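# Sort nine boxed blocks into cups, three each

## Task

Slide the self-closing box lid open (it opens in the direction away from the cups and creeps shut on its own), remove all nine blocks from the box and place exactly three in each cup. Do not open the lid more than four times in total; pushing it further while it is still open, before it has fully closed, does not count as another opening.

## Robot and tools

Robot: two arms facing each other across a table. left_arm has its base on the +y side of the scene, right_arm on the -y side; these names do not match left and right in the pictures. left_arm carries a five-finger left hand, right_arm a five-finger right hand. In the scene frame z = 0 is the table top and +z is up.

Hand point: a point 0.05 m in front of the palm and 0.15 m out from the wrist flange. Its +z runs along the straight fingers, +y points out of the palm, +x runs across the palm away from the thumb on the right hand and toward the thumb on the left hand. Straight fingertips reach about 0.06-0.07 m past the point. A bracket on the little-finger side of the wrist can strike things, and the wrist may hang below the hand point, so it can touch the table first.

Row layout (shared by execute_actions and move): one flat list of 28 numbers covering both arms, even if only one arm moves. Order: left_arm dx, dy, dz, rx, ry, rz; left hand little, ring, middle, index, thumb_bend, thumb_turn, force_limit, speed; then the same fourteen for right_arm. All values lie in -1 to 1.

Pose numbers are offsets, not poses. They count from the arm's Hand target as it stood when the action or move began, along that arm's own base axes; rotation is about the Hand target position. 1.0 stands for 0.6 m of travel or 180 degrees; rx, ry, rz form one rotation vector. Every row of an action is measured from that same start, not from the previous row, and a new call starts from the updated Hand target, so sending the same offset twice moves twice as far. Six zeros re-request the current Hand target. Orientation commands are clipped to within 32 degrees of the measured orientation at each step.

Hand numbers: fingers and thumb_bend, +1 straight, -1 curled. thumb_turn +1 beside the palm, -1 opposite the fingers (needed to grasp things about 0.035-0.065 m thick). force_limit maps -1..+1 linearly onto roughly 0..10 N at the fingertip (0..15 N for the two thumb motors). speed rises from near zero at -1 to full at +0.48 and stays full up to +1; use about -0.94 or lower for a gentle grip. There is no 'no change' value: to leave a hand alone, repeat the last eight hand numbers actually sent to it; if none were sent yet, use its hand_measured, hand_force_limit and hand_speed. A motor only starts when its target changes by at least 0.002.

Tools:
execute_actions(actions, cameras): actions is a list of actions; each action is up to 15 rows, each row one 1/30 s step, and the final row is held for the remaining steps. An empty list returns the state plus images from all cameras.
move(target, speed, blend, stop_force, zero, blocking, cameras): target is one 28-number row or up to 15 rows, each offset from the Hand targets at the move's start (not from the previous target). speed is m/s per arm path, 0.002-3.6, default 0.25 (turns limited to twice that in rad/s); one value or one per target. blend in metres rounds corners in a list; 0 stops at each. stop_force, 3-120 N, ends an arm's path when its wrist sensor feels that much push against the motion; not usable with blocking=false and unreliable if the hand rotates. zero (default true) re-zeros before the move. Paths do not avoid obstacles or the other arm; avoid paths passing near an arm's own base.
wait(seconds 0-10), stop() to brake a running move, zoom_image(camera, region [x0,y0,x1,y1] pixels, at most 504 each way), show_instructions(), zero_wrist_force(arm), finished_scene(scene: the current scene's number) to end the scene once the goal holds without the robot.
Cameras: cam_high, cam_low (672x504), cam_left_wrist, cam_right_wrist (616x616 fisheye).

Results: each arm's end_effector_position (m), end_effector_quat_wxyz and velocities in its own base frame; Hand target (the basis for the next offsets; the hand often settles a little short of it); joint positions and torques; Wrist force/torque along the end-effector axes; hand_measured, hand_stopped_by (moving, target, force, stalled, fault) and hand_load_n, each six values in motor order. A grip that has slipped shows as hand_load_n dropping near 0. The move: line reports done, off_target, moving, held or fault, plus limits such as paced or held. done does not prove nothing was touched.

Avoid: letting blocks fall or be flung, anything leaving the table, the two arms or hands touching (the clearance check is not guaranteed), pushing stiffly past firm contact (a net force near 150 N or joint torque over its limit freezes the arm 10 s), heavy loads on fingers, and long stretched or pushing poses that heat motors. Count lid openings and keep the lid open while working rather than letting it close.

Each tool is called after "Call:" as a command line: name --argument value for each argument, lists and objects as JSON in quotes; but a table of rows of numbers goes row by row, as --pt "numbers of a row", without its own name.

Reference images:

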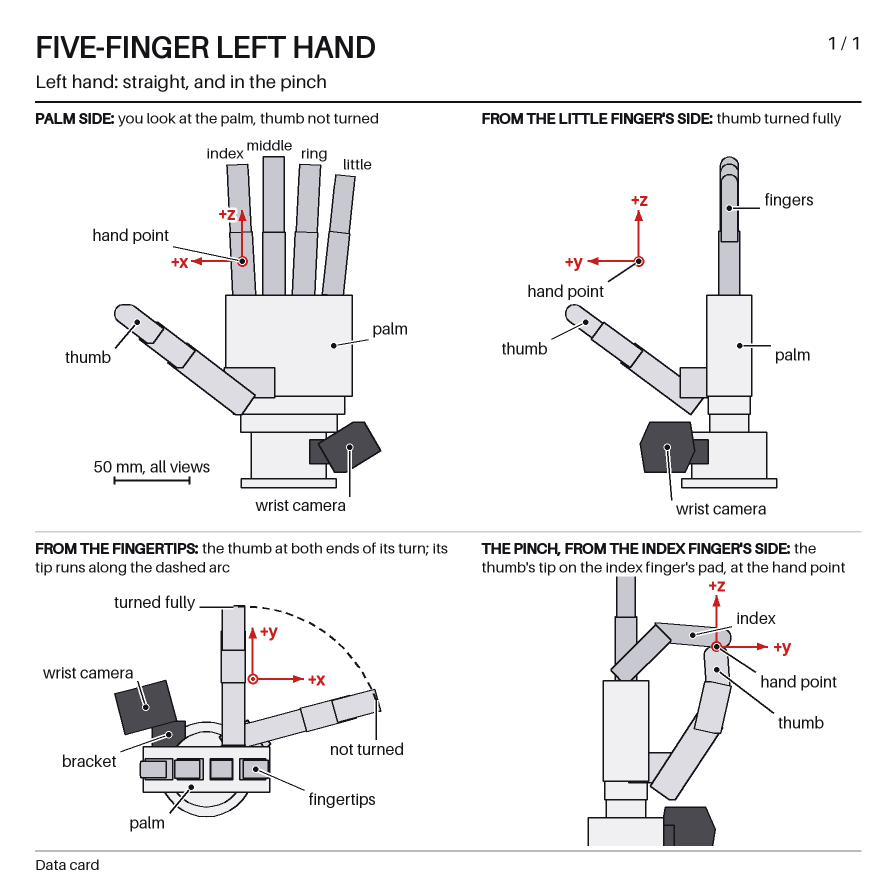

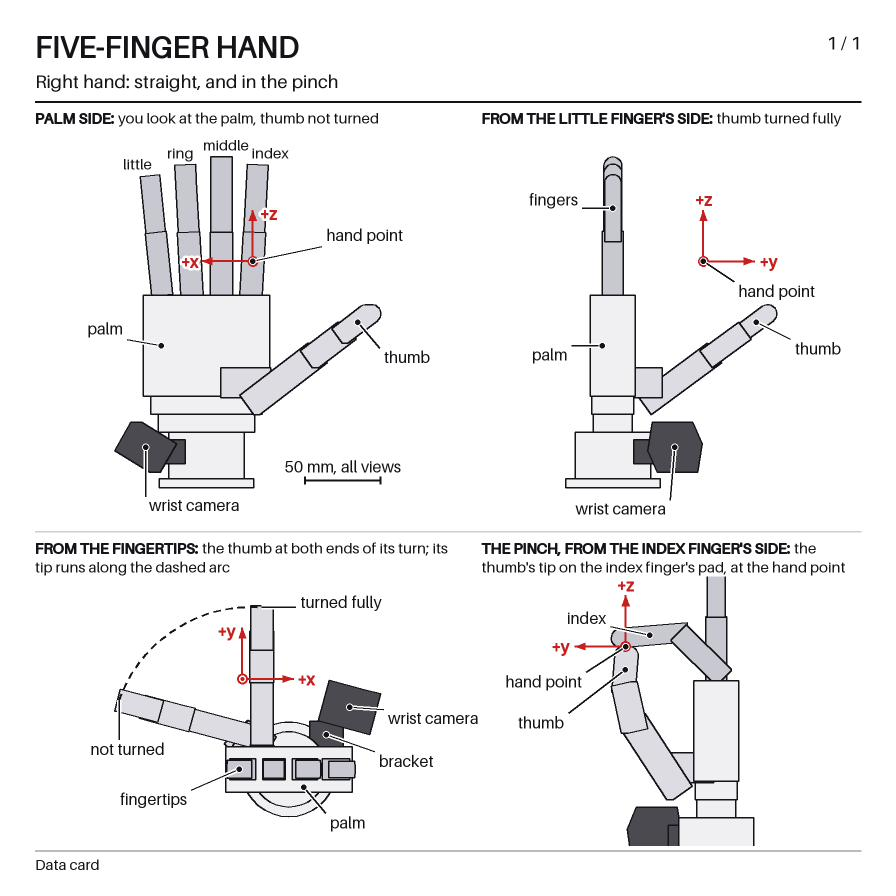

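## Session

Call:
execute_actions --actions '[]'

Scene clock: 0.00 s.
left_arm: end_effector_position=(+0.2720, +0.1238, +0.4744) hand_measured=(+1.000, +1.000, +1.000, +1.000, +1.000, +1.000) hand_load_n=(+0.0, +0.0, +0.0, +0.0, +0.0, +0.0) hand_stopped_by=(target, target, target, target, target, target) hand_force_limit=0.00 hand_speed=-0.80 end_effector_quat_wxyz=(+0.023, +0.900, +0.435, -0.004) | right_arm: end_effector_position=(+0.2766, -0.1162, +0.4838) hand_measured=(+1.000, +1.000, +1.000, +1.000, +1.000, +1.000) hand_load_n=(+0.0, +0.5, +0.0, +0.0, +0.0, +0.5) hand_stopped_by=(target, target, target, target, target, target) hand_force_limit=0.00 hand_speed=-0.80 end_effector_quat_wxyz=(+0.021, +0.405, +0.914, -0.001)
Joint positions: left_arm=[4.332 -1.44 -1.349 1.181 -1.543 1.862] | right_arm=[-1.159 -1.719 1.321 1.936 1.544 -1.895]
Joint velocities: within noise
Joint torques (N m): no reading
Wrist force (N): no reading
Wrist torque (N m): no reading
Wrist force, peak (N): no reading
Hand target: left_arm +0.2720, +0.1238, +0.4744; +0.023, +0.900, +0.435, -0.004 | right_arm +0.2766, -0.1162, +0.4838; +0.021, +0.405, +0.914, -0.001
camera_calibration:
cam_left_wrist: T_world_to_cam=[[-0.609464, 0.792813, 0.00112212, 0.0650935], [0.694456, 0.533169, 0.483179, -0.481047], [0.382472, 0.295259, -0.875521, 0.391343], [0, 0, 0, 1]] pos_world=[0.22406, 0.0893247, 0.574988]
cam_right_wrist: T_world_to_cam=[[0.557106, 0.829762, -0.033587, -0.0369263], [0.710496, -0.455312, 0.53655, -0.509103], [0.429916, -0.322778, -0.8432, 0.363329], [0, 0, 0, 1]] pos_world=[0.226087, -0.0838859, 0.578278]

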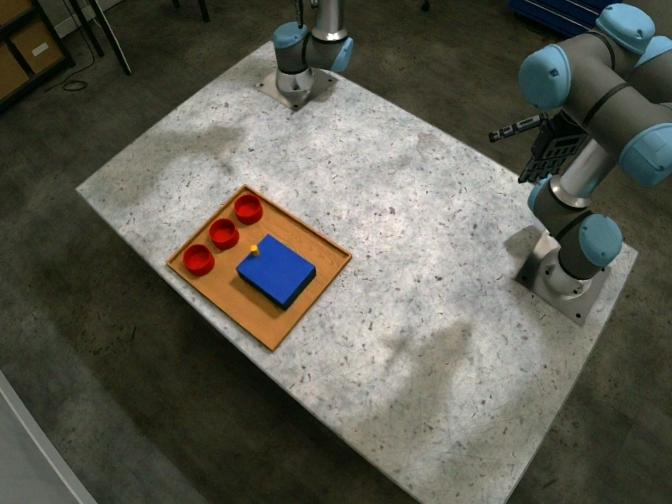

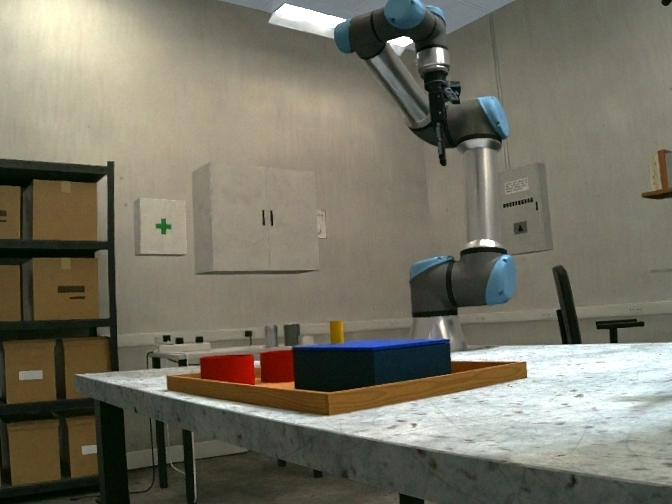

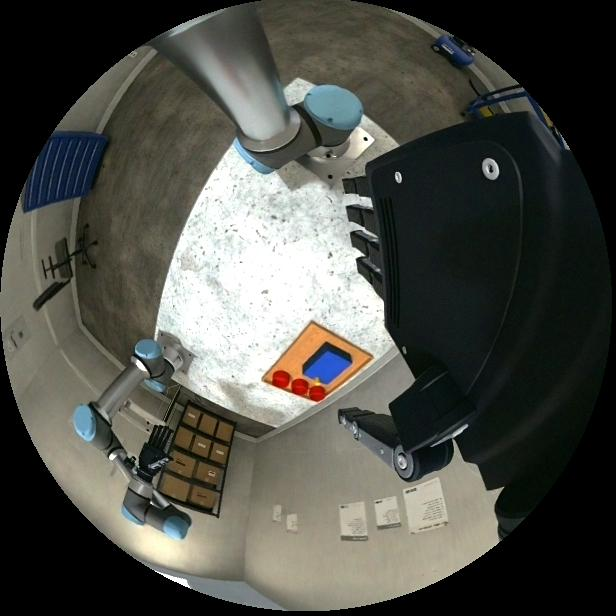

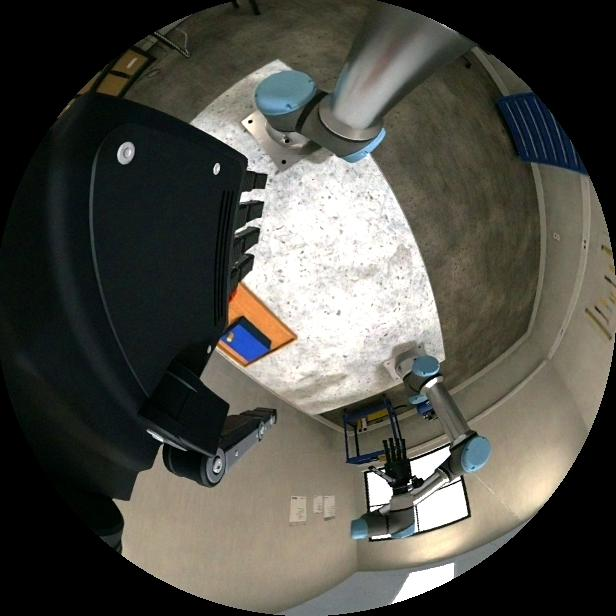

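Call:
zoom_image --camera "cam_high" --region '[155, 175, 365, 355]'

Call:
zoom_image --camera "cam_left_wrist" --region '[240, 300, 400, 430]'

Scaled by 2.400 from the camera's 672x504 image, which has a finer 960x720 frame.

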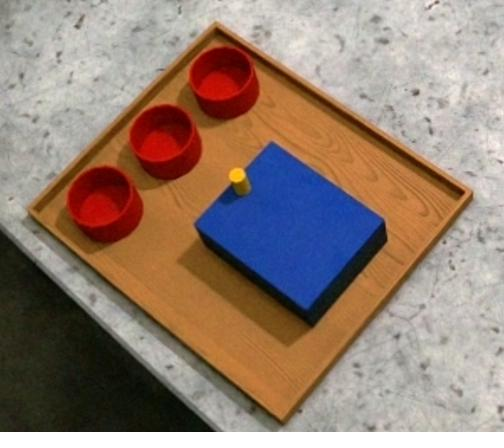

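Scaled by 3.150 from the camera's 616x616 image, which has a finer 880x880 frame.

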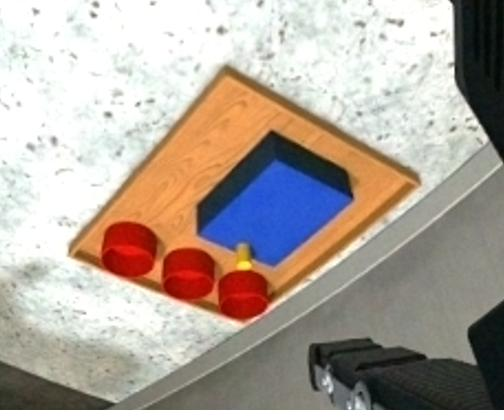

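Call:
move --target '[0.3742,0.6453,-0.4573,0.3156,-0.1211,-0.7337,-1,-1,-1,0.4,1,1,0,0, 0.2157,-0.7522,-0.5563,-0.4651,-0.1682,0.6439,-1,-1,-1,-1,1,1,-0.3,0]' --speed 0.3 --cameras '["all"]'

Scene clock: 129.57 s.
left_arm: end_effector_position=(+0.4965, +0.5110, +0.2000) hand_measured=(-1.000, -1.000, -1.000, +0.400, +1.000, +1.000) hand_load_n=(+0.5, +0.0, +0.0, +0.0, +0.0, +0.0) hand_stopped_by=(target, target, target, target, target, target) hand_force_limit=0.00 hand_speed=0.00 end_effector_quat_wxyz=(-0.271, +0.654, -0.653, +0.270) | right_arm: end_effector_position=(+0.4060, -0.5675, +0.1500) hand_measured=(-1.000, -1.000, -1.000, -1.000, +1.000, +1.000) hand_load_n=(+0.0, +0.0, +0.0, +0.5, +0.0, +0.0) hand_stopped_by=(target, target, target, target, target, target) hand_force_limit=-0.30 hand_speed=0.00 end_effector_quat_wxyz=(-0.410, +0.587, -0.569, +0.405)
Joint positions: left_arm=[4.329 -2.501 -0.543 1.833 -0.857 4.192] | right_arm=[-1.476 -0.649 0.929 1.089 0.35 -4.507]
Joint torques (N m): left_arm=[-10.77 46.08 30.16 -5.14 3.01 1.4] | right_arm=[9.83 -48.76 -25.24 4.61 -3.02 -2.19]
Wrist force (N): left_arm=[-0.4 1.6 -0.3] | right_arm=[0.0 1.8 -1.6]
Wrist torque (N m): left_arm=[0.15 -0.01 -0.13] | right_arm=[-0.01 0.12 0.21]
Wrist force, peak (N): left_arm=[-0.6 2.0 0.0] | right_arm=[0.0 1.8 -1.6]
Hand target: left_arm +0.4965, +0.5110, +0.2000; -0.271, +0.654, -0.653, +0.270 | right_arm +0.4060, -0.5676, +0.1500; -0.410, +0.587, -0.569, +0.405
Off the commanded pose: left_arm 0.000 m, 0 deg | right_arm 0.000 m, 0 deg.
move: done
camera_calibration:
cam_left_wrist: T_world_to_cam=[[0.655405, -0.240791, 0.715866, -0.347576], [-0.514102, -0.836582, 0.189285, 0.647894], [0.553303, -0.492087, -0.672091, 0.227756], [0, 0, 0, 1]] pos_world=[0.434869, 0.570399, 0.279254]
cam_right_wrist: T_world_to_cam=[[-0.282601, -0.257365, -0.924067, 0.111761], [-0.568846, 0.82063, -0.0545899, 0.704899], [0.772367, 0.510225, -0.378312, 0.144509], [0, 0, 0, 1]] pos_world=[0.320949, -0.623431, 0.196424]

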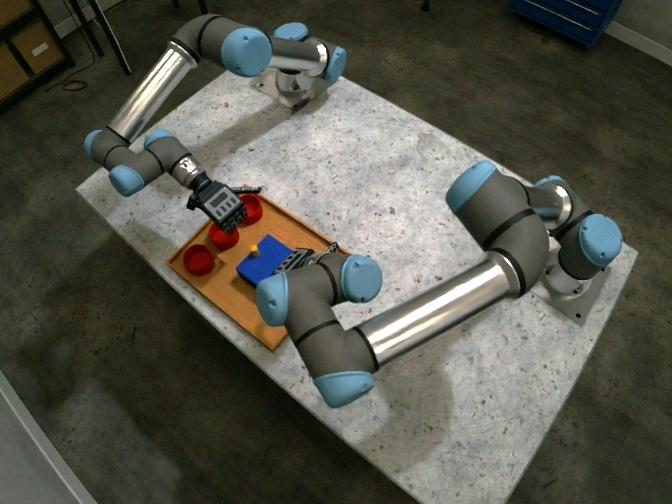

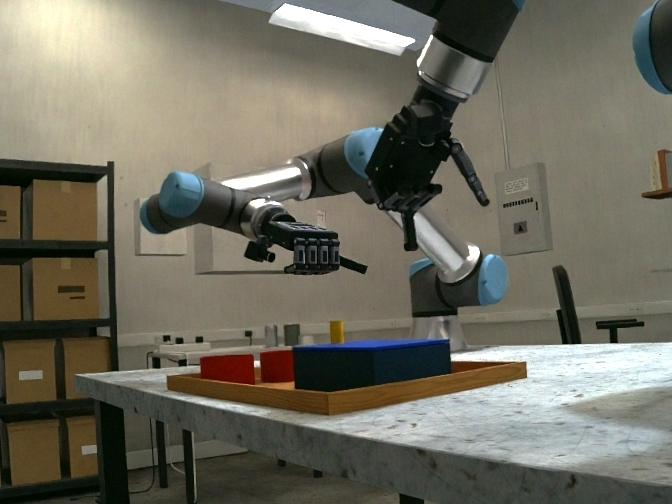

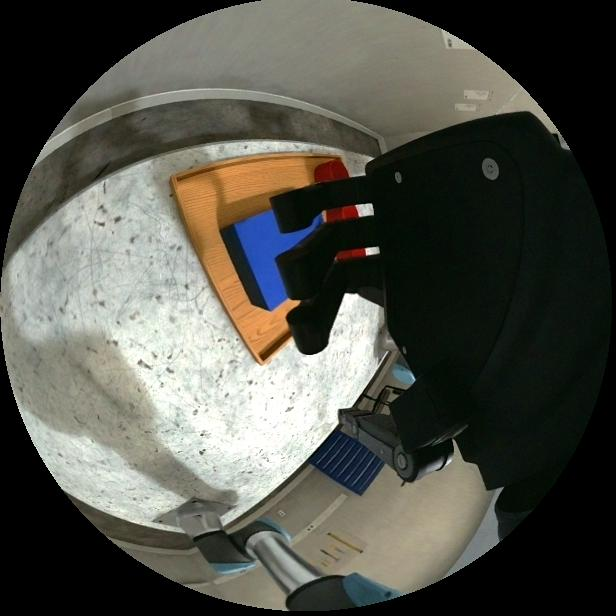

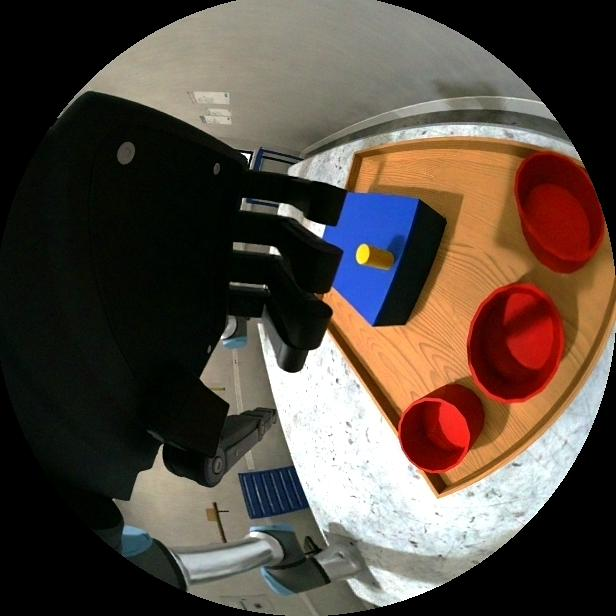

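Call:
zoom_image --camera "cam_right_wrist" --region '[310, 170, 470, 330]'

Call:
zoom_image --camera "cam_right_wrist" --region '[390, 130, 616, 500]'

Scaled by 3.150 from the camera's 616x616 image, which has a finer 880x880 frame.

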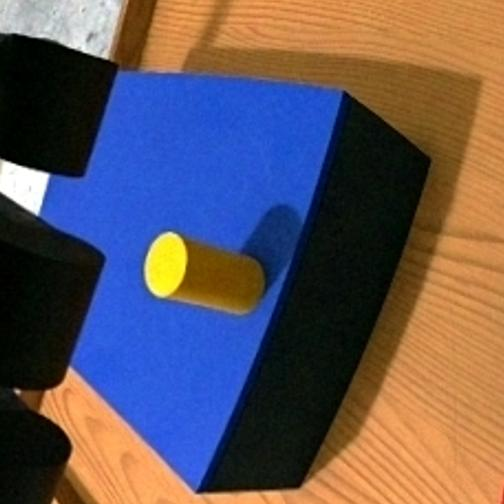

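Scaled by 1.362 from the camera's 616x616 image, which has a finer 880x880 frame.

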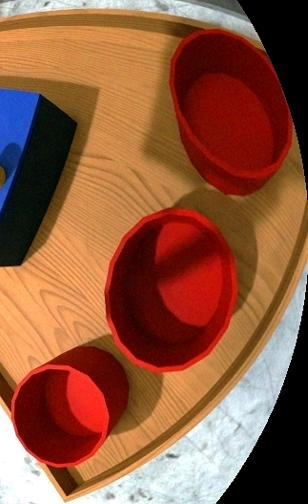

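Call:
move --pt "0 0 0 0 0 0 -1 -1 -1 0.4 1 1 0 0 -0.0048 -0.005 -0.03 0 0 0 -1 -1 -1 -1 1 1 -0.3 0" --pt "0 0 0 0 0 0 -1 -1 -1 0.4 1 1 0 0 -0.0048 -0.005 -0.1633 0 0 0 -1 -1 -1 -1 1 1 -0.3 0" --speed 0.12 --blend '[0.01,0]' --cameras '["cam_right_wrist","cam_low"]'

Scene clock: 202.10 s.
left_arm: end_effector_position=(+0.4965, +0.5110, +0.2000) hand_measured=(-1.000, -1.000, -1.000, +0.400, +1.000, +1.000) hand_load_n=(+0.0, +0.0, +0.0, -0.5, +0.0, +0.0) hand_stopped_by=(target, target, target, target, target, target) hand_force_limit=0.00 hand_speed=0.00 end_effector_quat_wxyz=(-0.271, +0.654, -0.653, +0.270) | right_arm: end_effector_position=(+0.4031, -0.5706, +0.0522) hand_measured=(-1.000, -1.000, -1.000, -1.000, +1.000, +1.000) hand_load_n=(+0.0, +0.0, +0.0, +0.0, +0.0, +0.0) hand_stopped_by=(target, target, target, target, target, target) hand_force_limit=-0.30 hand_speed=0.00 end_effector_quat_wxyz=(-0.410, +0.587, -0.569, +0.405)
Joint positions: left_arm=[4.329 -2.501 -0.543 1.832 -0.857 4.192] | right_arm=[-1.481 -0.541 0.988 0.936 0.349 -4.523]
Joint torques (N m): left_arm=[-11.36 45.43 30.14 -5.32 2.42 1.31] | right_arm=[3.79 -49.99 -8.68 0.4 -2.29 1.31]
Wrist force (N): left_arm=[-0.3 1.6 -0.1] | right_arm=[-0.3 1.3 -1.2]
Wrist torque (N m): left_arm=[0.14 -0.01 -0.12] | right_arm=[-0.11 0.16 0.17]
Wrist force, peak (N): left_arm=[-0.2 1.9 -0.3] | right_arm=[-0.7 2.4 -1.3]
Hand target: left_arm +0.4965, +0.5110, +0.2000; -0.271, +0.654, -0.653, +0.270 | right_arm +0.4032, -0.5706, +0.0520; -0.410, +0.587, -0.569, +0.405
Off the commanded pose: left_arm 0.000 m, 0 deg | right_arm 0.000 m, 0 deg.
move: done; blend cut to 0.0092 m at target 1
camera_calibration:
cam_right_wrist: T_world_to_cam=[[-0.282525, -0.257441, -0.924069, 0.0196694], [-0.569156, 0.820418, -0.0545508, 0.700359], [0.772167, 0.510527, -0.378313, 0.111663], [0, 0, 0, 1]] pos_world=[0.317948, -0.62653, 0.0986246]
Images, in order (width x height): cam_low 672x504, cam_right_wrist 616x616.

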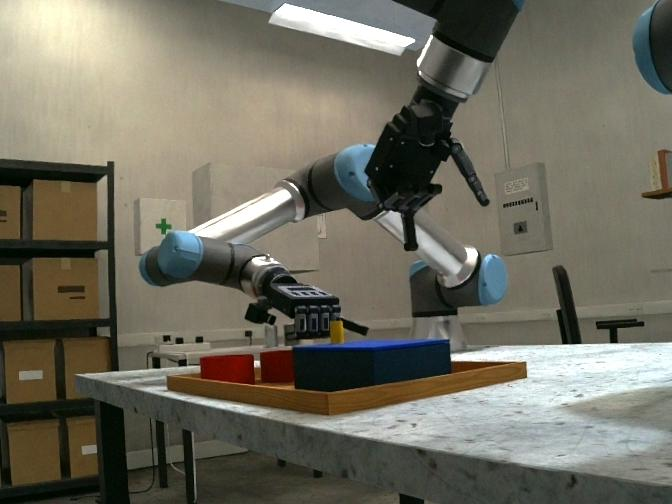

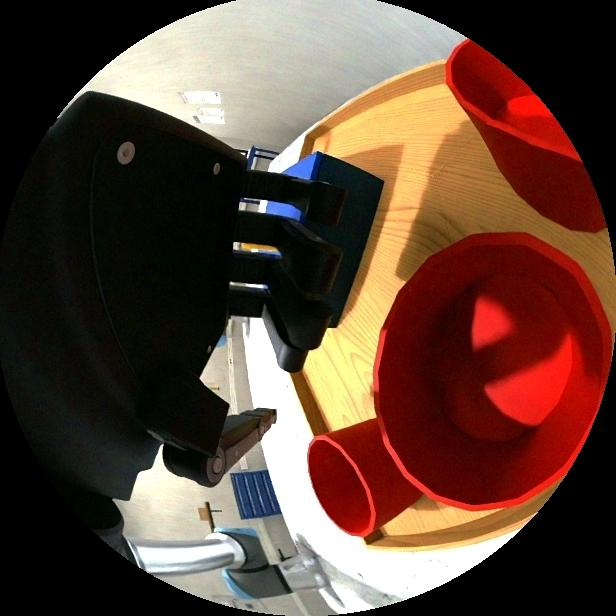

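Call:
move --pt "0 0 0 0 0 0 -1 -1 -1 0.4 1 1 0 0 0.2909 0.0257 0 0 0 0 -1 -1 -1 -1 1 1 -0.3 0" --speed 0.05 --stop_force 12 --cameras '["cam_right_wrist","cam_high","cam_left_wrist"]'

Scene clock: 217.60 s.
left_arm: end_effector_position=(+0.4965, +0.5110, +0.2000) hand_measured=(-1.000, -1.000, -1.000, +0.400, +1.000, +1.000) hand_load_n=(+0.0, +0.0, +0.0, +0.0, -0.5, +0.0) hand_stopped_by=(target, target, target, target, target, target) hand_force_limit=0.00 hand_speed=0.00 end_effector_quat_wxyz=(-0.271, +0.654, -0.653, +0.270) | right_arm: end_effector_position=(+0.5707, -0.5556, +0.0521) hand_measured=(-1.000, -1.000, -1.000, -1.000, +1.000, +1.000) hand_load_n=(+0.0, +0.0, -1.5, +0.0, +0.0, +0.0) hand_stopped_by=(target, target, target, target, target, target) hand_force_limit=-0.30 hand_speed=0.00 end_effector_quat_wxyz=(-0.410, +0.587, -0.568, +0.405)
Joint positions: left_arm=[4.329 -2.501 -0.543 1.832 -0.857 4.192] | right_arm=[-1.223 -0.499 0.773 0.566 0.468 -3.934]
Joint torques (N m): left_arm=[-11.54 46.3 30.68 -5.15 -0.3 1.48] | right_arm=[-7.55 -68.15 -11.18 3.37 -3.42 -1.4]
Wrist force (N): left_arm=[-0.4 1.7 -0.3] | right_arm=[1.9 3.8 -9.6]
Wrist torque (N m): left_arm=[0.15 0.00 -0.13] | right_arm=[0.34 0.43 0.19]
Wrist force, peak (N): left_arm=[-0.5 1.9 -0.4] | right_arm=[4.5 8.6 -45.0]
Hand target: left_arm +0.4965, +0.5110, +0.2000; -0.271, +0.654, -0.653, +0.270 | right_arm +0.5707, -0.5556, +0.0521; -0.410, +0.587, -0.568, +0.405 (not the last commanded pose)
Off the commanded pose: left_arm 0.000 m, 0 deg | right_arm 0.007 m, 0 deg.
move: contact (right_arm)
camera_calibration:
cam_left_wrist: T_world_to_cam=[[0.655441, -0.240823, 0.715822, -0.347561], [-0.51413, -0.836557, 0.18932, 0.647882], [0.553233, -0.492114, -0.672129, 0.227812], [0, 0, 0, 1]] pos_world=[0.434869, 0.570399, 0.279254]
cam_right_wrist: T_world_to_cam=[[-0.282482, -0.257658, -0.924022, 0.0706308], [-0.569328, 0.82029, -0.0546844, 0.783456], [0.772056, 0.510624, -0.378409, -0.0253248], [0, 0, 0, 1]] pos_world=[0.485548, -0.611531, 0.0985241]
Images, in order (width x height): cam_high 672x504, cam_left_wrist 616x616, cam_right_wrist 616x616.

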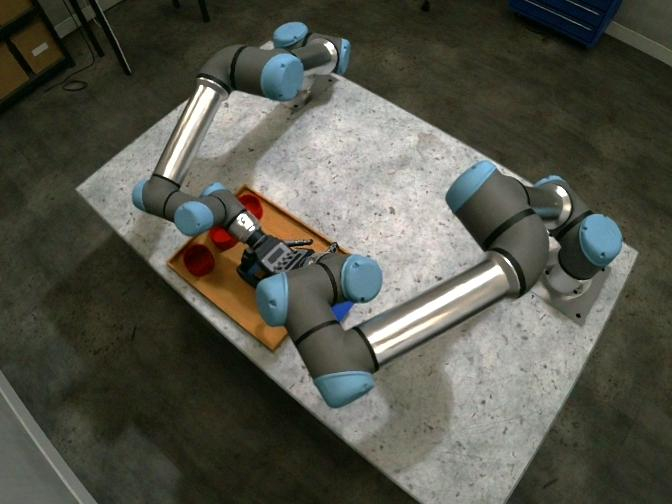

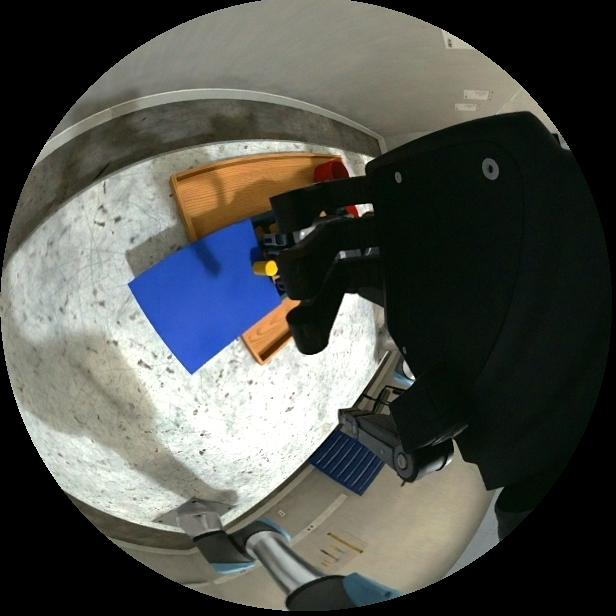

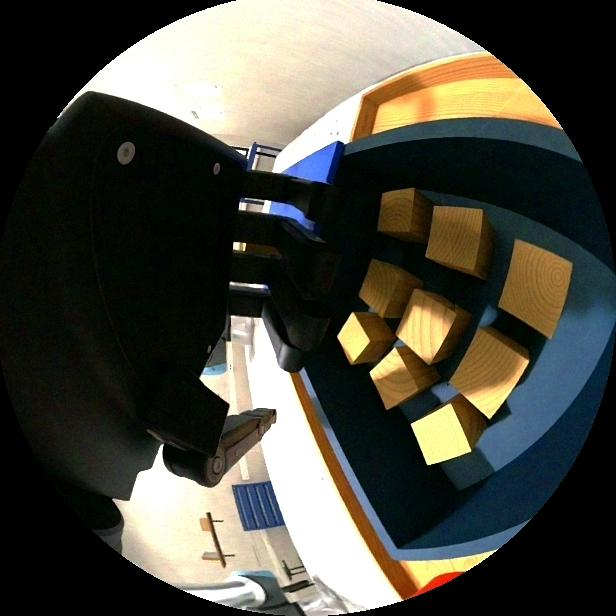

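Call:
zoom_image --camera "cam_right_wrist" --region '[320, 170, 600, 500]'

Scaled by 1.527 from the camera's 616x616 image, which has a finer 880x880 frame.

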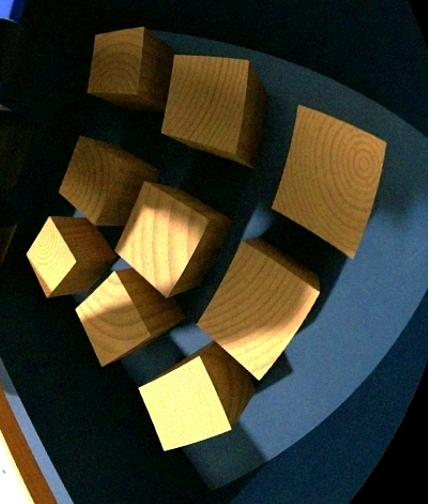

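Call:
move --pt "0 0 0 0 0 0 -1 -1 -1 0.4 1 1 0 0 -0.1166 -0.0043 0.05 0 0 0 -1 -1 -1 -1 1 1 -0.3 0" --pt "0.1075 0.0033 -0.0833 0 0 0 -1 -1 -1 0.4 1 1 0 0 -0.1665 -0.006 0.0833 0 0 0 -1 -1 -1 -1 1 1 -0.3 0" --pt "0.1075 0.0033 -0.1608 0 0 0 -1 -1 -1 0.4 1 1 0 0 -0.1665 -0.006 0.0833 0 0 0 -1 -1 -1 -1 1 1 -0.3 0" --speed 0.2 --blend '[0.02,0.02,0]'

Call:
move --pt "-0.0683 0 0 0 0 0 -1 -1 -1 0.4 1 1 0 0 0 0 0 0 0 0 -1 -1 -1 -1 1 1 -0.3 0" --speed 0.04 --stop_force 10 --cameras '["all"]'

Scene clock: 271.00 s.
left_arm: end_effector_position=(+0.5610, +0.5130, +0.1037) hand_measured=(-1.000, -1.000, -1.000, +0.400, +1.000, +1.000) hand_load_n=(+0.0, +0.5, +0.0, +1.5, +0.0, +0.0) hand_stopped_by=(target, target, target, target, target, target) hand_force_limit=0.00 hand_speed=0.00 end_effector_quat_wxyz=(-0.271, +0.654, -0.653, +0.270) | right_arm: end_effector_position=(+0.4708, -0.5592, +0.1021) hand_measured=(-1.000, -1.000, -1.000, -1.000, +1.000, +1.000) hand_load_n=(+0.0, +0.0, +0.0, +0.0, +0.5, +0.0) hand_stopped_by=(target, target, target, target, target, target) hand_force_limit=-0.30 hand_speed=0.00 end_effector_quat_wxyz=(-0.410, +0.587, -0.568, +0.405)
Joint positions: left_arm=[4.241 -2.66 -0.469 1.985 -0.891 4.086] | right_arm=[-1.371 -0.609 0.915 0.805 0.384 -4.233]
Joint torques (N m): left_arm=[-9.52 50.07 5.49 1.45 -1.12 -1.71] | right_arm=[-14.11 -49.6 -24.41 4 -2.93 -2.21]
Wrist force (N): left_arm=[-0.3 0.4 -0.2] | right_arm=[-0.5 1.8 -1.1]
Wrist torque (N m): left_arm=[0.19 0.03 0.07] | right_arm=[-0.06 0.17 0.20]
Wrist force, peak (N): left_arm=[-0.5 2.8 0.7] | right_arm=[2.0 3.7 -9.7]
Hand target: left_arm +0.5610, +0.5130, +0.1035; -0.271, +0.654, -0.653, +0.270 | right_arm +0.4708, -0.5592, +0.1021; -0.410, +0.587, -0.568, +0.405
Off the commanded pose: left_arm 0.000 m, 0 deg | right_arm 0.000 m, 0 deg.
move: done

Scene clock: 273.17 s.
left_arm: end_effector_position=(+0.5230, +0.5130, +0.1035) hand_measured=(-1.000, -1.000, -1.000, +0.402, +1.000, +1.000) hand_load_n=(+0.0, +0.0, +0.0, +11.5, +0.0, +0.0) hand_stopped_by=(target, target, target, target, target, target) hand_force_limit=0.00 hand_speed=0.00 end_effector_quat_wxyz=(-0.270, +0.654, -0.653, +0.270) | right_arm: end_effector_position=(+0.4708, -0.5592, +0.1021) hand_measured=(-1.000, -1.000, -1.000, -1.000, +1.000, +1.000) hand_load_n=(+0.0, +0.0, +0.0, +0.0, +0.0, +0.0) hand_stopped_by=(target, target, target, target, target, target) hand_force_limit=-0.30 hand_speed=0.00 end_effector_quat_wxyz=(-0.410, +0.587, -0.568, +0.405)
Joint positions: left_arm=[4.292 -2.566 -0.66 2.042 -0.871 4.148] | right_arm=[-1.371 -0.609 0.915 0.805 0.384 -4.233]
Joint torques (N m): left_arm=[-7.06 52.08 31.33 -6.9 -1.17 -0.77] | right_arm=[-14.3 -49.75 -24.71 3.95 -2.86 -2.06]
Wrist force (N): left_arm=[-1.3 -0.6 9.4] | right_arm=[-0.3 1.9 -1.5]
Wrist torque (N m): left_arm=[0.01 -0.03 -0.14] | right_arm=[-0.03 0.17 0.21]
Wrist force, peak (N): left_arm=[-2.7 -5.3 12.8] | right_arm=[-0.5 1.8 -1.7]
Hand target: left_arm +0.5230, +0.5130, +0.1035; -0.270, +0.654, -0.653, +0.270 (not the last commanded pose) | right_arm +0.4708, -0.5592, +0.1021; -0.410, +0.587, -0.568, +0.405
Off the commanded pose: left_arm 0.003 m, 0 deg | right_arm 0.000 m, 0 deg.
move: contact (left_arm)
camera_calibration:
cam_left_wrist: T_world_to_cam=[[0.655639, -0.240789, 0.715652, -0.295428], [-0.514397, -0.836264, 0.18989, 0.681385], [0.552751, -0.492628, -0.672148, 0.149846], [0, 0, 0, 1]] pos_world=[0.461369, 0.5725, 0.182755]
cam_right_wrist: T_world_to_cam=[[-0.282482, -0.257658, -0.924022, 0.0876844], [-0.569328, 0.82029, -0.0546844, 0.732268], [0.772056, 0.510624, -0.378409, 0.0725622], [0, 0, 0, 1]] pos_world=[0.385648, -0.615131, 0.148524]

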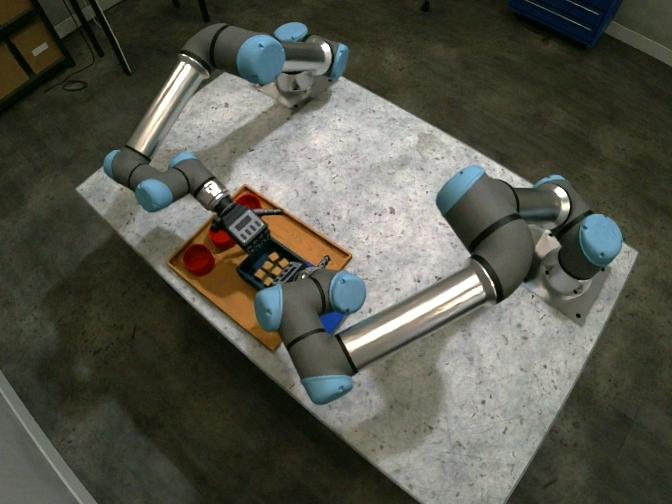

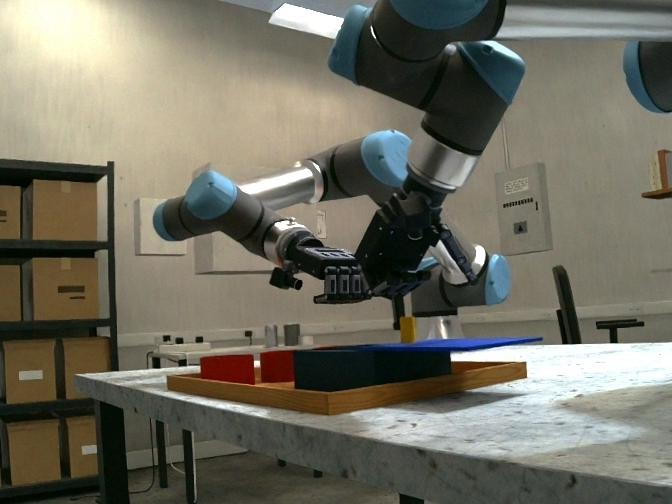

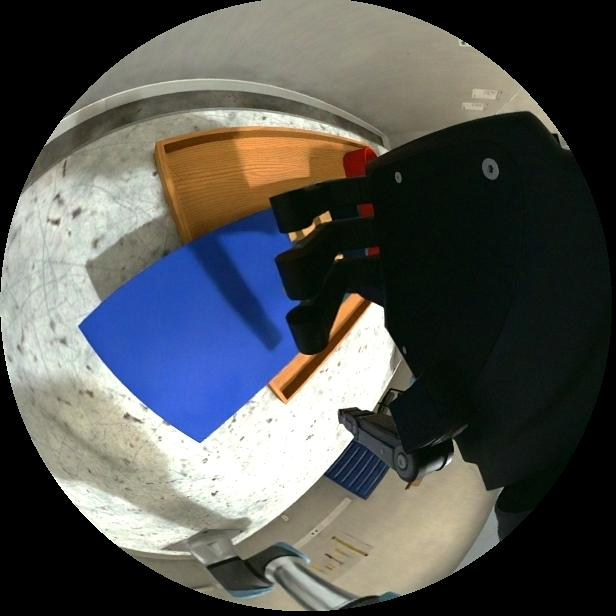

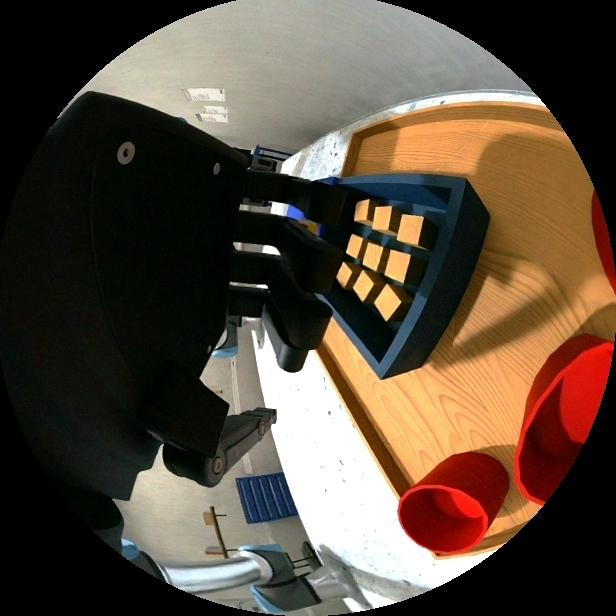

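Call:
move --target '[0.0023,0,0,0,0,0,-1,-1,-1,0.4,1,1,0,0, 0.0493,0.0202,-0.02,-0.0035,0.0944,0.0139,-1,-1,0.24,0.24,0.8,-1,-0.3,0]' --speed 0.12 --cameras '["cam_right_wrist"]'

Call:
zoom_image --camera "cam_right_wrist" --region '[280, 170, 460, 380]'

Scene clock: 326.40 s.
left_arm: end_effector_position=(+0.5243, +0.5130, +0.1035) hand_measured=(-1.000, -1.000, -1.000, +0.400, +1.000, +1.000) hand_load_n=(+0.0, +0.0, +0.0, +4.0, +0.0, +0.0) hand_stopped_by=(target, target, target, target, target, target) hand_force_limit=0.00 hand_speed=0.00 end_effector_quat_wxyz=(-0.270, +0.654, -0.653, +0.270) | right_arm: end_effector_position=(+0.5003, -0.5471, +0.0901) hand_measured=(-1.000, -1.000, +0.240, +0.240, +0.800, -1.000) hand_load_n=(+0.0, +0.0, +0.0, +0.0, +0.0, +0.0) hand_stopped_by=(target, target, target, target, target, target) hand_force_limit=-0.30 hand_speed=0.00 end_effector_quat_wxyz=(-0.327, +0.655, -0.608, +0.308)
Joint positions: left_arm=[4.29 -2.569 -0.654 2.041 -0.871 4.145] | right_arm=[-1.247 -0.511 0.639 1.114 0.682 -4.306]
Joint torques (N m): left_arm=[-8.57 49.35 30.98 -5.1 -1.33 -0.64] | right_arm=[9.18 -52.33 -24.82 4.05 0.28 -2.25]
Wrist force (N): left_arm=[1.7 1.1 2.9] | right_arm=[-0.6 1.0 -1.4]
Wrist torque (N m): left_arm=[0.13 0.06 -0.10] | right_arm=[-0.07 0.18 0.16]
Wrist force, peak (N): left_arm=[-1.2 -0.6 9.6] | right_arm=[-0.4 2.2 -1.8]
Hand target: left_arm +0.5243, +0.5130, +0.1035; -0.270, +0.654, -0.653, +0.270 | right_arm +0.5003, -0.5471, +0.0901; -0.327, +0.655, -0.608, +0.308
Off the commanded pose: left_arm 0.000 m, 0 deg | right_arm 0.000 m, 0 deg.
move: done
camera_calibration:
cam_right_wrist: T_world_to_cam=[[-0.527983, -0.285042, -0.799991, 0.184785], [-0.596499, 0.794982, 0.110423, 0.723316], [0.604503, 0.535495, -0.589764, 0.155478], [0, 0, 0, 1]] pos_world=[0.435034, -0.60561, 0.15965]
Images, in order (width x height): cam_right_wrist 616x616.

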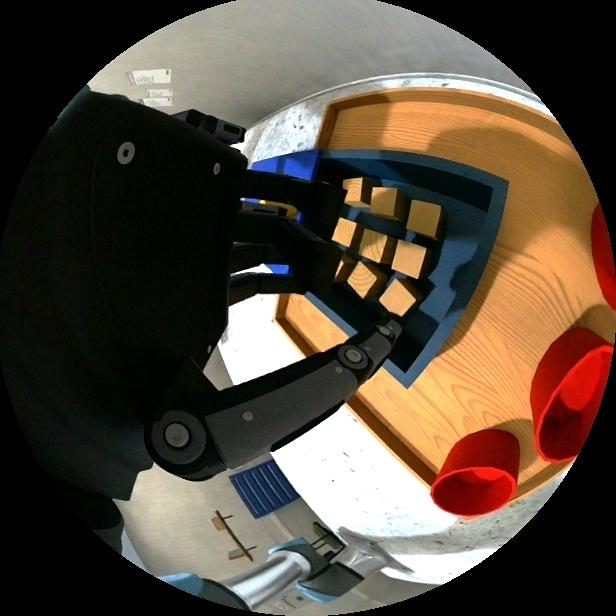

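Scaled by 2.400 from the camera's 616x616 image, which has a finer 880x880 frame.

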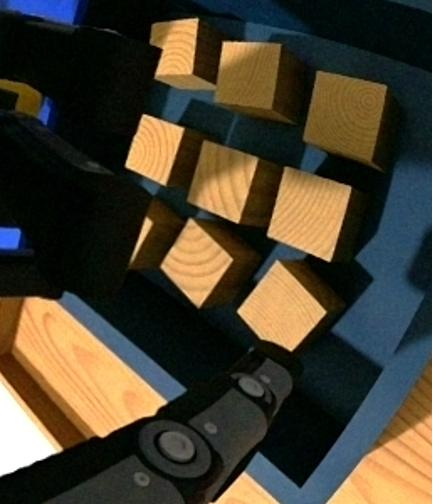

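Call:
move --target '[0.0013,0,0,0,0,0,-1,-1,-1,0.4,1,1,0,0, 0,0,-0.0843,0,0,0,-1,-1,0.24,0.24,0.8,-1,-0.3,0]' --speed 0.04 --stop_force 8 --cameras '["cam_right_wrist"]'

Scene clock: 352.83 s.
left_arm: end_effector_position=(+0.5251, +0.5130, +0.1035) hand_measured=(-1.000, -1.000, -1.000, +0.400, +1.000, +1.000) hand_load_n=(+0.0, +0.0, +0.0, +2.0, +0.0, +0.0) hand_stopped_by=(target, target, target, target, target, target) hand_force_limit=0.00 hand_speed=0.00 end_effector_quat_wxyz=(-0.270, +0.654, -0.653, +0.270) | right_arm: end_effector_position=(+0.5003, -0.5470, +0.0582) hand_measured=(-1.000, -1.000, +0.240, +0.240, +0.800, -1.000) hand_load_n=(+0.0, +0.0, +0.5, +0.0, +0.0, +0.0) hand_stopped_by=(target, target, target, target, target, target) hand_force_limit=-0.30 hand_speed=0.00 end_effector_quat_wxyz=(-0.327, +0.655, -0.608, +0.308)
Joint positions: left_arm=[4.289 -2.571 -0.651 2.04 -0.872 4.144] | right_arm=[-1.247 -0.491 0.683 1.051 0.682 -4.307]
Joint torques (N m): left_arm=[-10.45 47.55 31.84 -5.03 -1.41 -0.71] | right_arm=[8.45 -65.31 -23.13 3.81 0.12 -0.91]
Wrist force (N): left_arm=[0.3 0.2 0.2] | right_arm=[-0.6 -3.7 -4.3]
Wrist torque (N m): left_arm=[0.16 0.06 -0.13] | right_arm=[0.01 0.21 0.07]
Wrist force, peak (N): left_arm=[1.6 1.1 3.0] | right_arm=[1.9 -7.9 -11.2]
Hand target: left_arm +0.5251, +0.5130, +0.1035; -0.270, +0.654, -0.653, +0.270 | right_arm +0.5003, -0.5470, +0.0582; -0.327, +0.655, -0.608, +0.308 (not the last commanded pose)
Off the commanded pose: left_arm 0.000 m, 0 deg | right_arm 0.019 m, 0 deg.
move: contact (right_arm)
camera_calibration:
cam_right_wrist: T_world_to_cam=[[-0.528155, -0.285056, -0.799872, 0.159316], [-0.59664, 0.794837, 0.110699, 0.726777], [0.604213, 0.535702, -0.589873, 0.136931], [0, 0, 0, 1]] pos_world=[0.435032, -0.60561, 0.127751]
Images, in order (width x height): cam_right_wrist 616x616.

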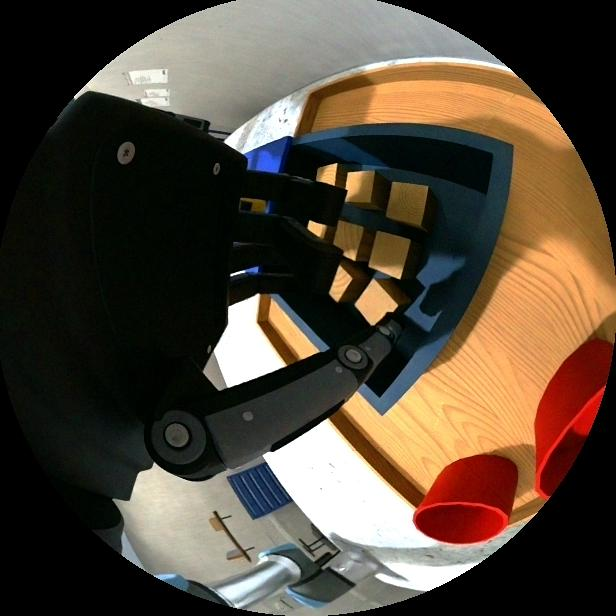

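Call:
zoom_image --camera "cam_right_wrist" --region '[290, 150, 450, 350]'

Scaled by 2.520 from the camera's 616x616 image, which has a finer 880x880 frame.

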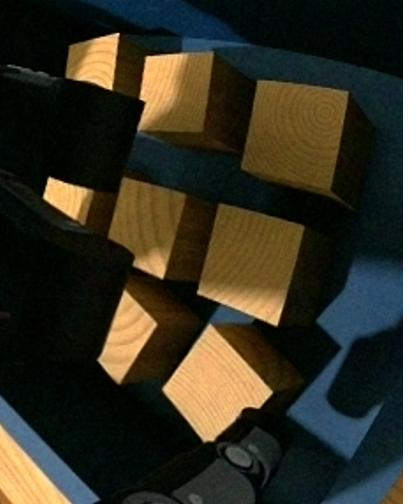

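Call:
move --pt "0 0 0 0 0 0 -1 -1 -1 0.4 1 1 0 0 -0.0027 0.0048 0.0083 0 0 0 -1 -1 0.24 0.24 0.8 -1 -0.3 0" --pt "0 0 0 0 0 0 -1 -1 -1 0.4 1 1 0 0 -0.0027 0.0048 -0.0312 0 0 0 -1 -1 0.24 0.24 0.8 -1 -0.3 0" --speed 0.03 --stop_force 9 --cameras '["cam_right_wrist"]'

Scene clock: 390.30 s.
left_arm: end_effector_position=(+0.5251, +0.5130, +0.1035) hand_measured=(-1.000, -1.000, -1.000, +0.400, +1.000, +1.000) hand_load_n=(+0.0, +0.0, +0.0, +2.0, +0.0, +0.0) hand_stopped_by=(target, target, target, target, target, target) hand_force_limit=0.00 hand_speed=0.00 end_effector_quat_wxyz=(-0.270, +0.654, -0.653, +0.270) | right_arm: end_effector_position=(+0.4987, -0.5441, +0.0395) hand_measured=(-1.000, -1.000, +0.240, +0.240, +0.800, -1.000) hand_load_n=(+0.0, +0.0, +0.0, +0.0, +0.0, +0.0) hand_stopped_by=(target, target, target, target, target, target) hand_force_limit=-0.30 hand_speed=0.00 end_effector_quat_wxyz=(-0.327, +0.655, -0.608, +0.308)
Joint positions: left_arm=[4.289 -2.571 -0.651 2.04 -0.872 4.144] | right_arm=[-1.248 -0.488 0.726 1.006 0.681 -4.308]
Joint torques (N m): left_arm=[-10.63 48.94 30.8 -5.09 -1.11 -0.69] | right_arm=[-12.3 -53.42 -10.78 0.14 0.12 1.19]
Wrist force (N): left_arm=[0.3 0.3 0.2] | right_arm=[-0.5 1.2 -1.0]
Wrist torque (N m): left_arm=[0.16 0.06 -0.13] | right_arm=[-0.08 0.15 0.16]
Wrist force, peak (N): left_arm=[0.5 0.5 0.2] | right_arm=[-0.3 -3.9 -4.4]
Hand target: left_arm +0.5251, +0.5130, +0.1035; -0.270, +0.654, -0.653, +0.270 | right_arm +0.4987, -0.5441, +0.0395; -0.327, +0.655, -0.608, +0.308
Off the commanded pose: left_arm 0.000 m, 0 deg | right_arm 0.000 m, 0 deg.
move: done
camera_calibration:
cam_right_wrist: T_world_to_cam=[[-0.528122, -0.285028, -0.799904, 0.144318], [-0.596604, 0.794869, 0.110663, 0.725674], [0.604277, 0.53567, -0.589837, 0.125316], [0, 0, 0, 1]] pos_world=[0.433432, -0.602809, 0.109051]
Images, in order (width x height): cam_right_wrist 616x616.

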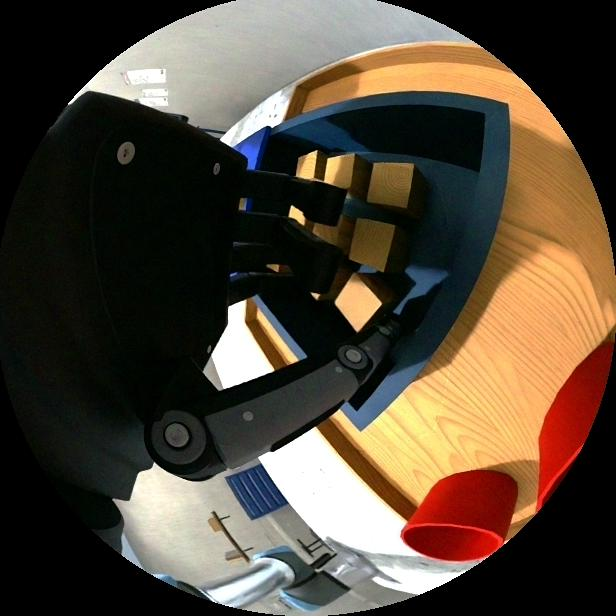

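Call:
execute_actions --actions '[[[0,0,0,0,0,0,-1,-1,-1,0.4,1,1,0,0, 0,0,0,0,0,0,-1,-1,-0.12,-0.12,0.1,-1,-0.3,-0.9]]]'

Call:
wait --seconds 2 --cameras '["cam_right_wrist"]'

Scene clock: 397.63 s.
left_arm: end_effector_position=(+0.5251, +0.5130, +0.1035) hand_measured=(-1.000, -1.000, -1.000, +0.400, +1.000, +1.000) hand_load_n=(+0.0, +0.5, +0.0, +2.0, -0.5, +0.0) hand_stopped_by=(target, target, target, target, target, target) hand_force_limit=0.00 hand_speed=0.00 end_effector_quat_wxyz=(-0.270, +0.654, -0.653, +0.270) | right_arm: end_effector_position=(+0.4987, -0.5441, +0.0395) hand_measured=(-1.000, -1.000, +0.046, -0.066, +0.700, -1.000) hand_load_n=(+0.0, +0.0, +2.5, +3.0, +4.5, -1.0) hand_stopped_by=(target, target, force, force, force, target) hand_force_limit=-0.30 hand_speed=-0.90 end_effector_quat_wxyz=(-0.327, +0.655, -0.608, +0.308)
Joint positions: left_arm=[4.289 -2.571 -0.651 2.04 -0.872 4.144] | right_arm=[-1.248 -0.488 0.726 1.006 0.681 -4.308]
Joint torques (N m): left_arm=[-10.85 47.43 32.94 -4.86 -1.33 -0.74] | right_arm=[-6.85 -54.01 -11.3 0.3 0.05 1.17]
Wrist force (N): left_arm=[0.3 0.4 0.1] | right_arm=[-0.4 -0.4 -2.9]
Wrist torque (N m): left_arm=[0.19 0.05 -0.13] | right_arm=[-0.11 0.18 0.13]
Wrist force, peak (N): left_arm=[0.5 0.5 0.2] | right_arm=[-0.5 -0.2 -3.0]
Hand target: left_arm +0.5251, +0.5130, +0.1035; -0.270, +0.654, -0.653, +0.270 | right_arm +0.4987, -0.5441, +0.0395; -0.327, +0.655, -0.608, +0.308
Off the commanded pose: left_arm 0.000 m, 0 deg | right_arm 0.000 m, 0 deg.

Scene clock: 399.63 s.
left_arm: end_effector_position=(+0.5251, +0.5130, +0.1035) hand_measured=(-1.000, -1.000, -1.000, +0.400, +1.000, +1.000) hand_load_n=(+0.0, +0.0, +0.0, +2.0, +0.0, -0.5) hand_stopped_by=(target, target, target, target, target, target) hand_force_limit=0.00 hand_speed=0.00 end_effector_quat_wxyz=(-0.270, +0.654, -0.653, +0.270) | right_arm: end_effector_position=(+0.4987, -0.5441, +0.0395) hand_measured=(-1.000, -1.000, +0.046, -0.066, +0.700, -1.000) hand_load_n=(+0.0, +0.0, +2.0, +2.5, +4.5, -1.0) hand_stopped_by=(target, target, force, force, force, target) hand_force_limit=-0.30 hand_speed=-0.90 end_effector_quat_wxyz=(-0.327, +0.655, -0.608, +0.308)
Joint positions: left_arm=[4.289 -2.571 -0.651 2.04 -0.872 4.144] | right_arm=[-1.248 -0.488 0.726 1.006 0.681 -4.308]
Joint torques (N m): left_arm=[-10.96 48.55 30.24 -4.84 -1.24 -0.54] | right_arm=[-3.79 -54.28 -11.03 0.31 -0.08 1.09]
Wrist force (N): left_arm=[0.4 0.4 0.0] | right_arm=[-0.6 -0.7 -2.9]
Wrist torque (N m): left_arm=[0.20 0.05 -0.13] | right_arm=[-0.15 0.21 0.11]
Wrist force, peak (N): left_arm=[0.4 0.4 0.3] | right_arm=[-0.7 -0.5 -3.3]
Hand target: left_arm +0.5251, +0.5130, +0.1035; -0.270, +0.654, -0.653, +0.270 | right_arm +0.4987, -0.5441, +0.0395; -0.327, +0.655, -0.608, +0.308
Off the commanded pose: left_arm 0.000 m, 0 deg | right_arm 0.000 m, 0 deg.
wait: 2.00 s; at rest by 0.17 s
camera_calibration:
cam_right_wrist: T_world_to_cam=[[-0.528122, -0.285028, -0.799904, 0.144318], [-0.596604, 0.794869, 0.110663, 0.725674], [0.604277, 0.53567, -0.589837, 0.125316], [0, 0, 0, 1]] pos_world=[0.433432, -0.602809, 0.109051]
Images, in order (width x height): cam_right_wrist 616x616.

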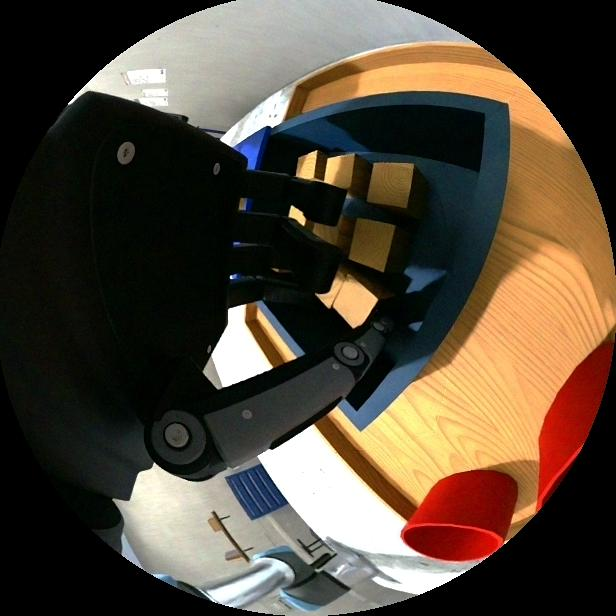

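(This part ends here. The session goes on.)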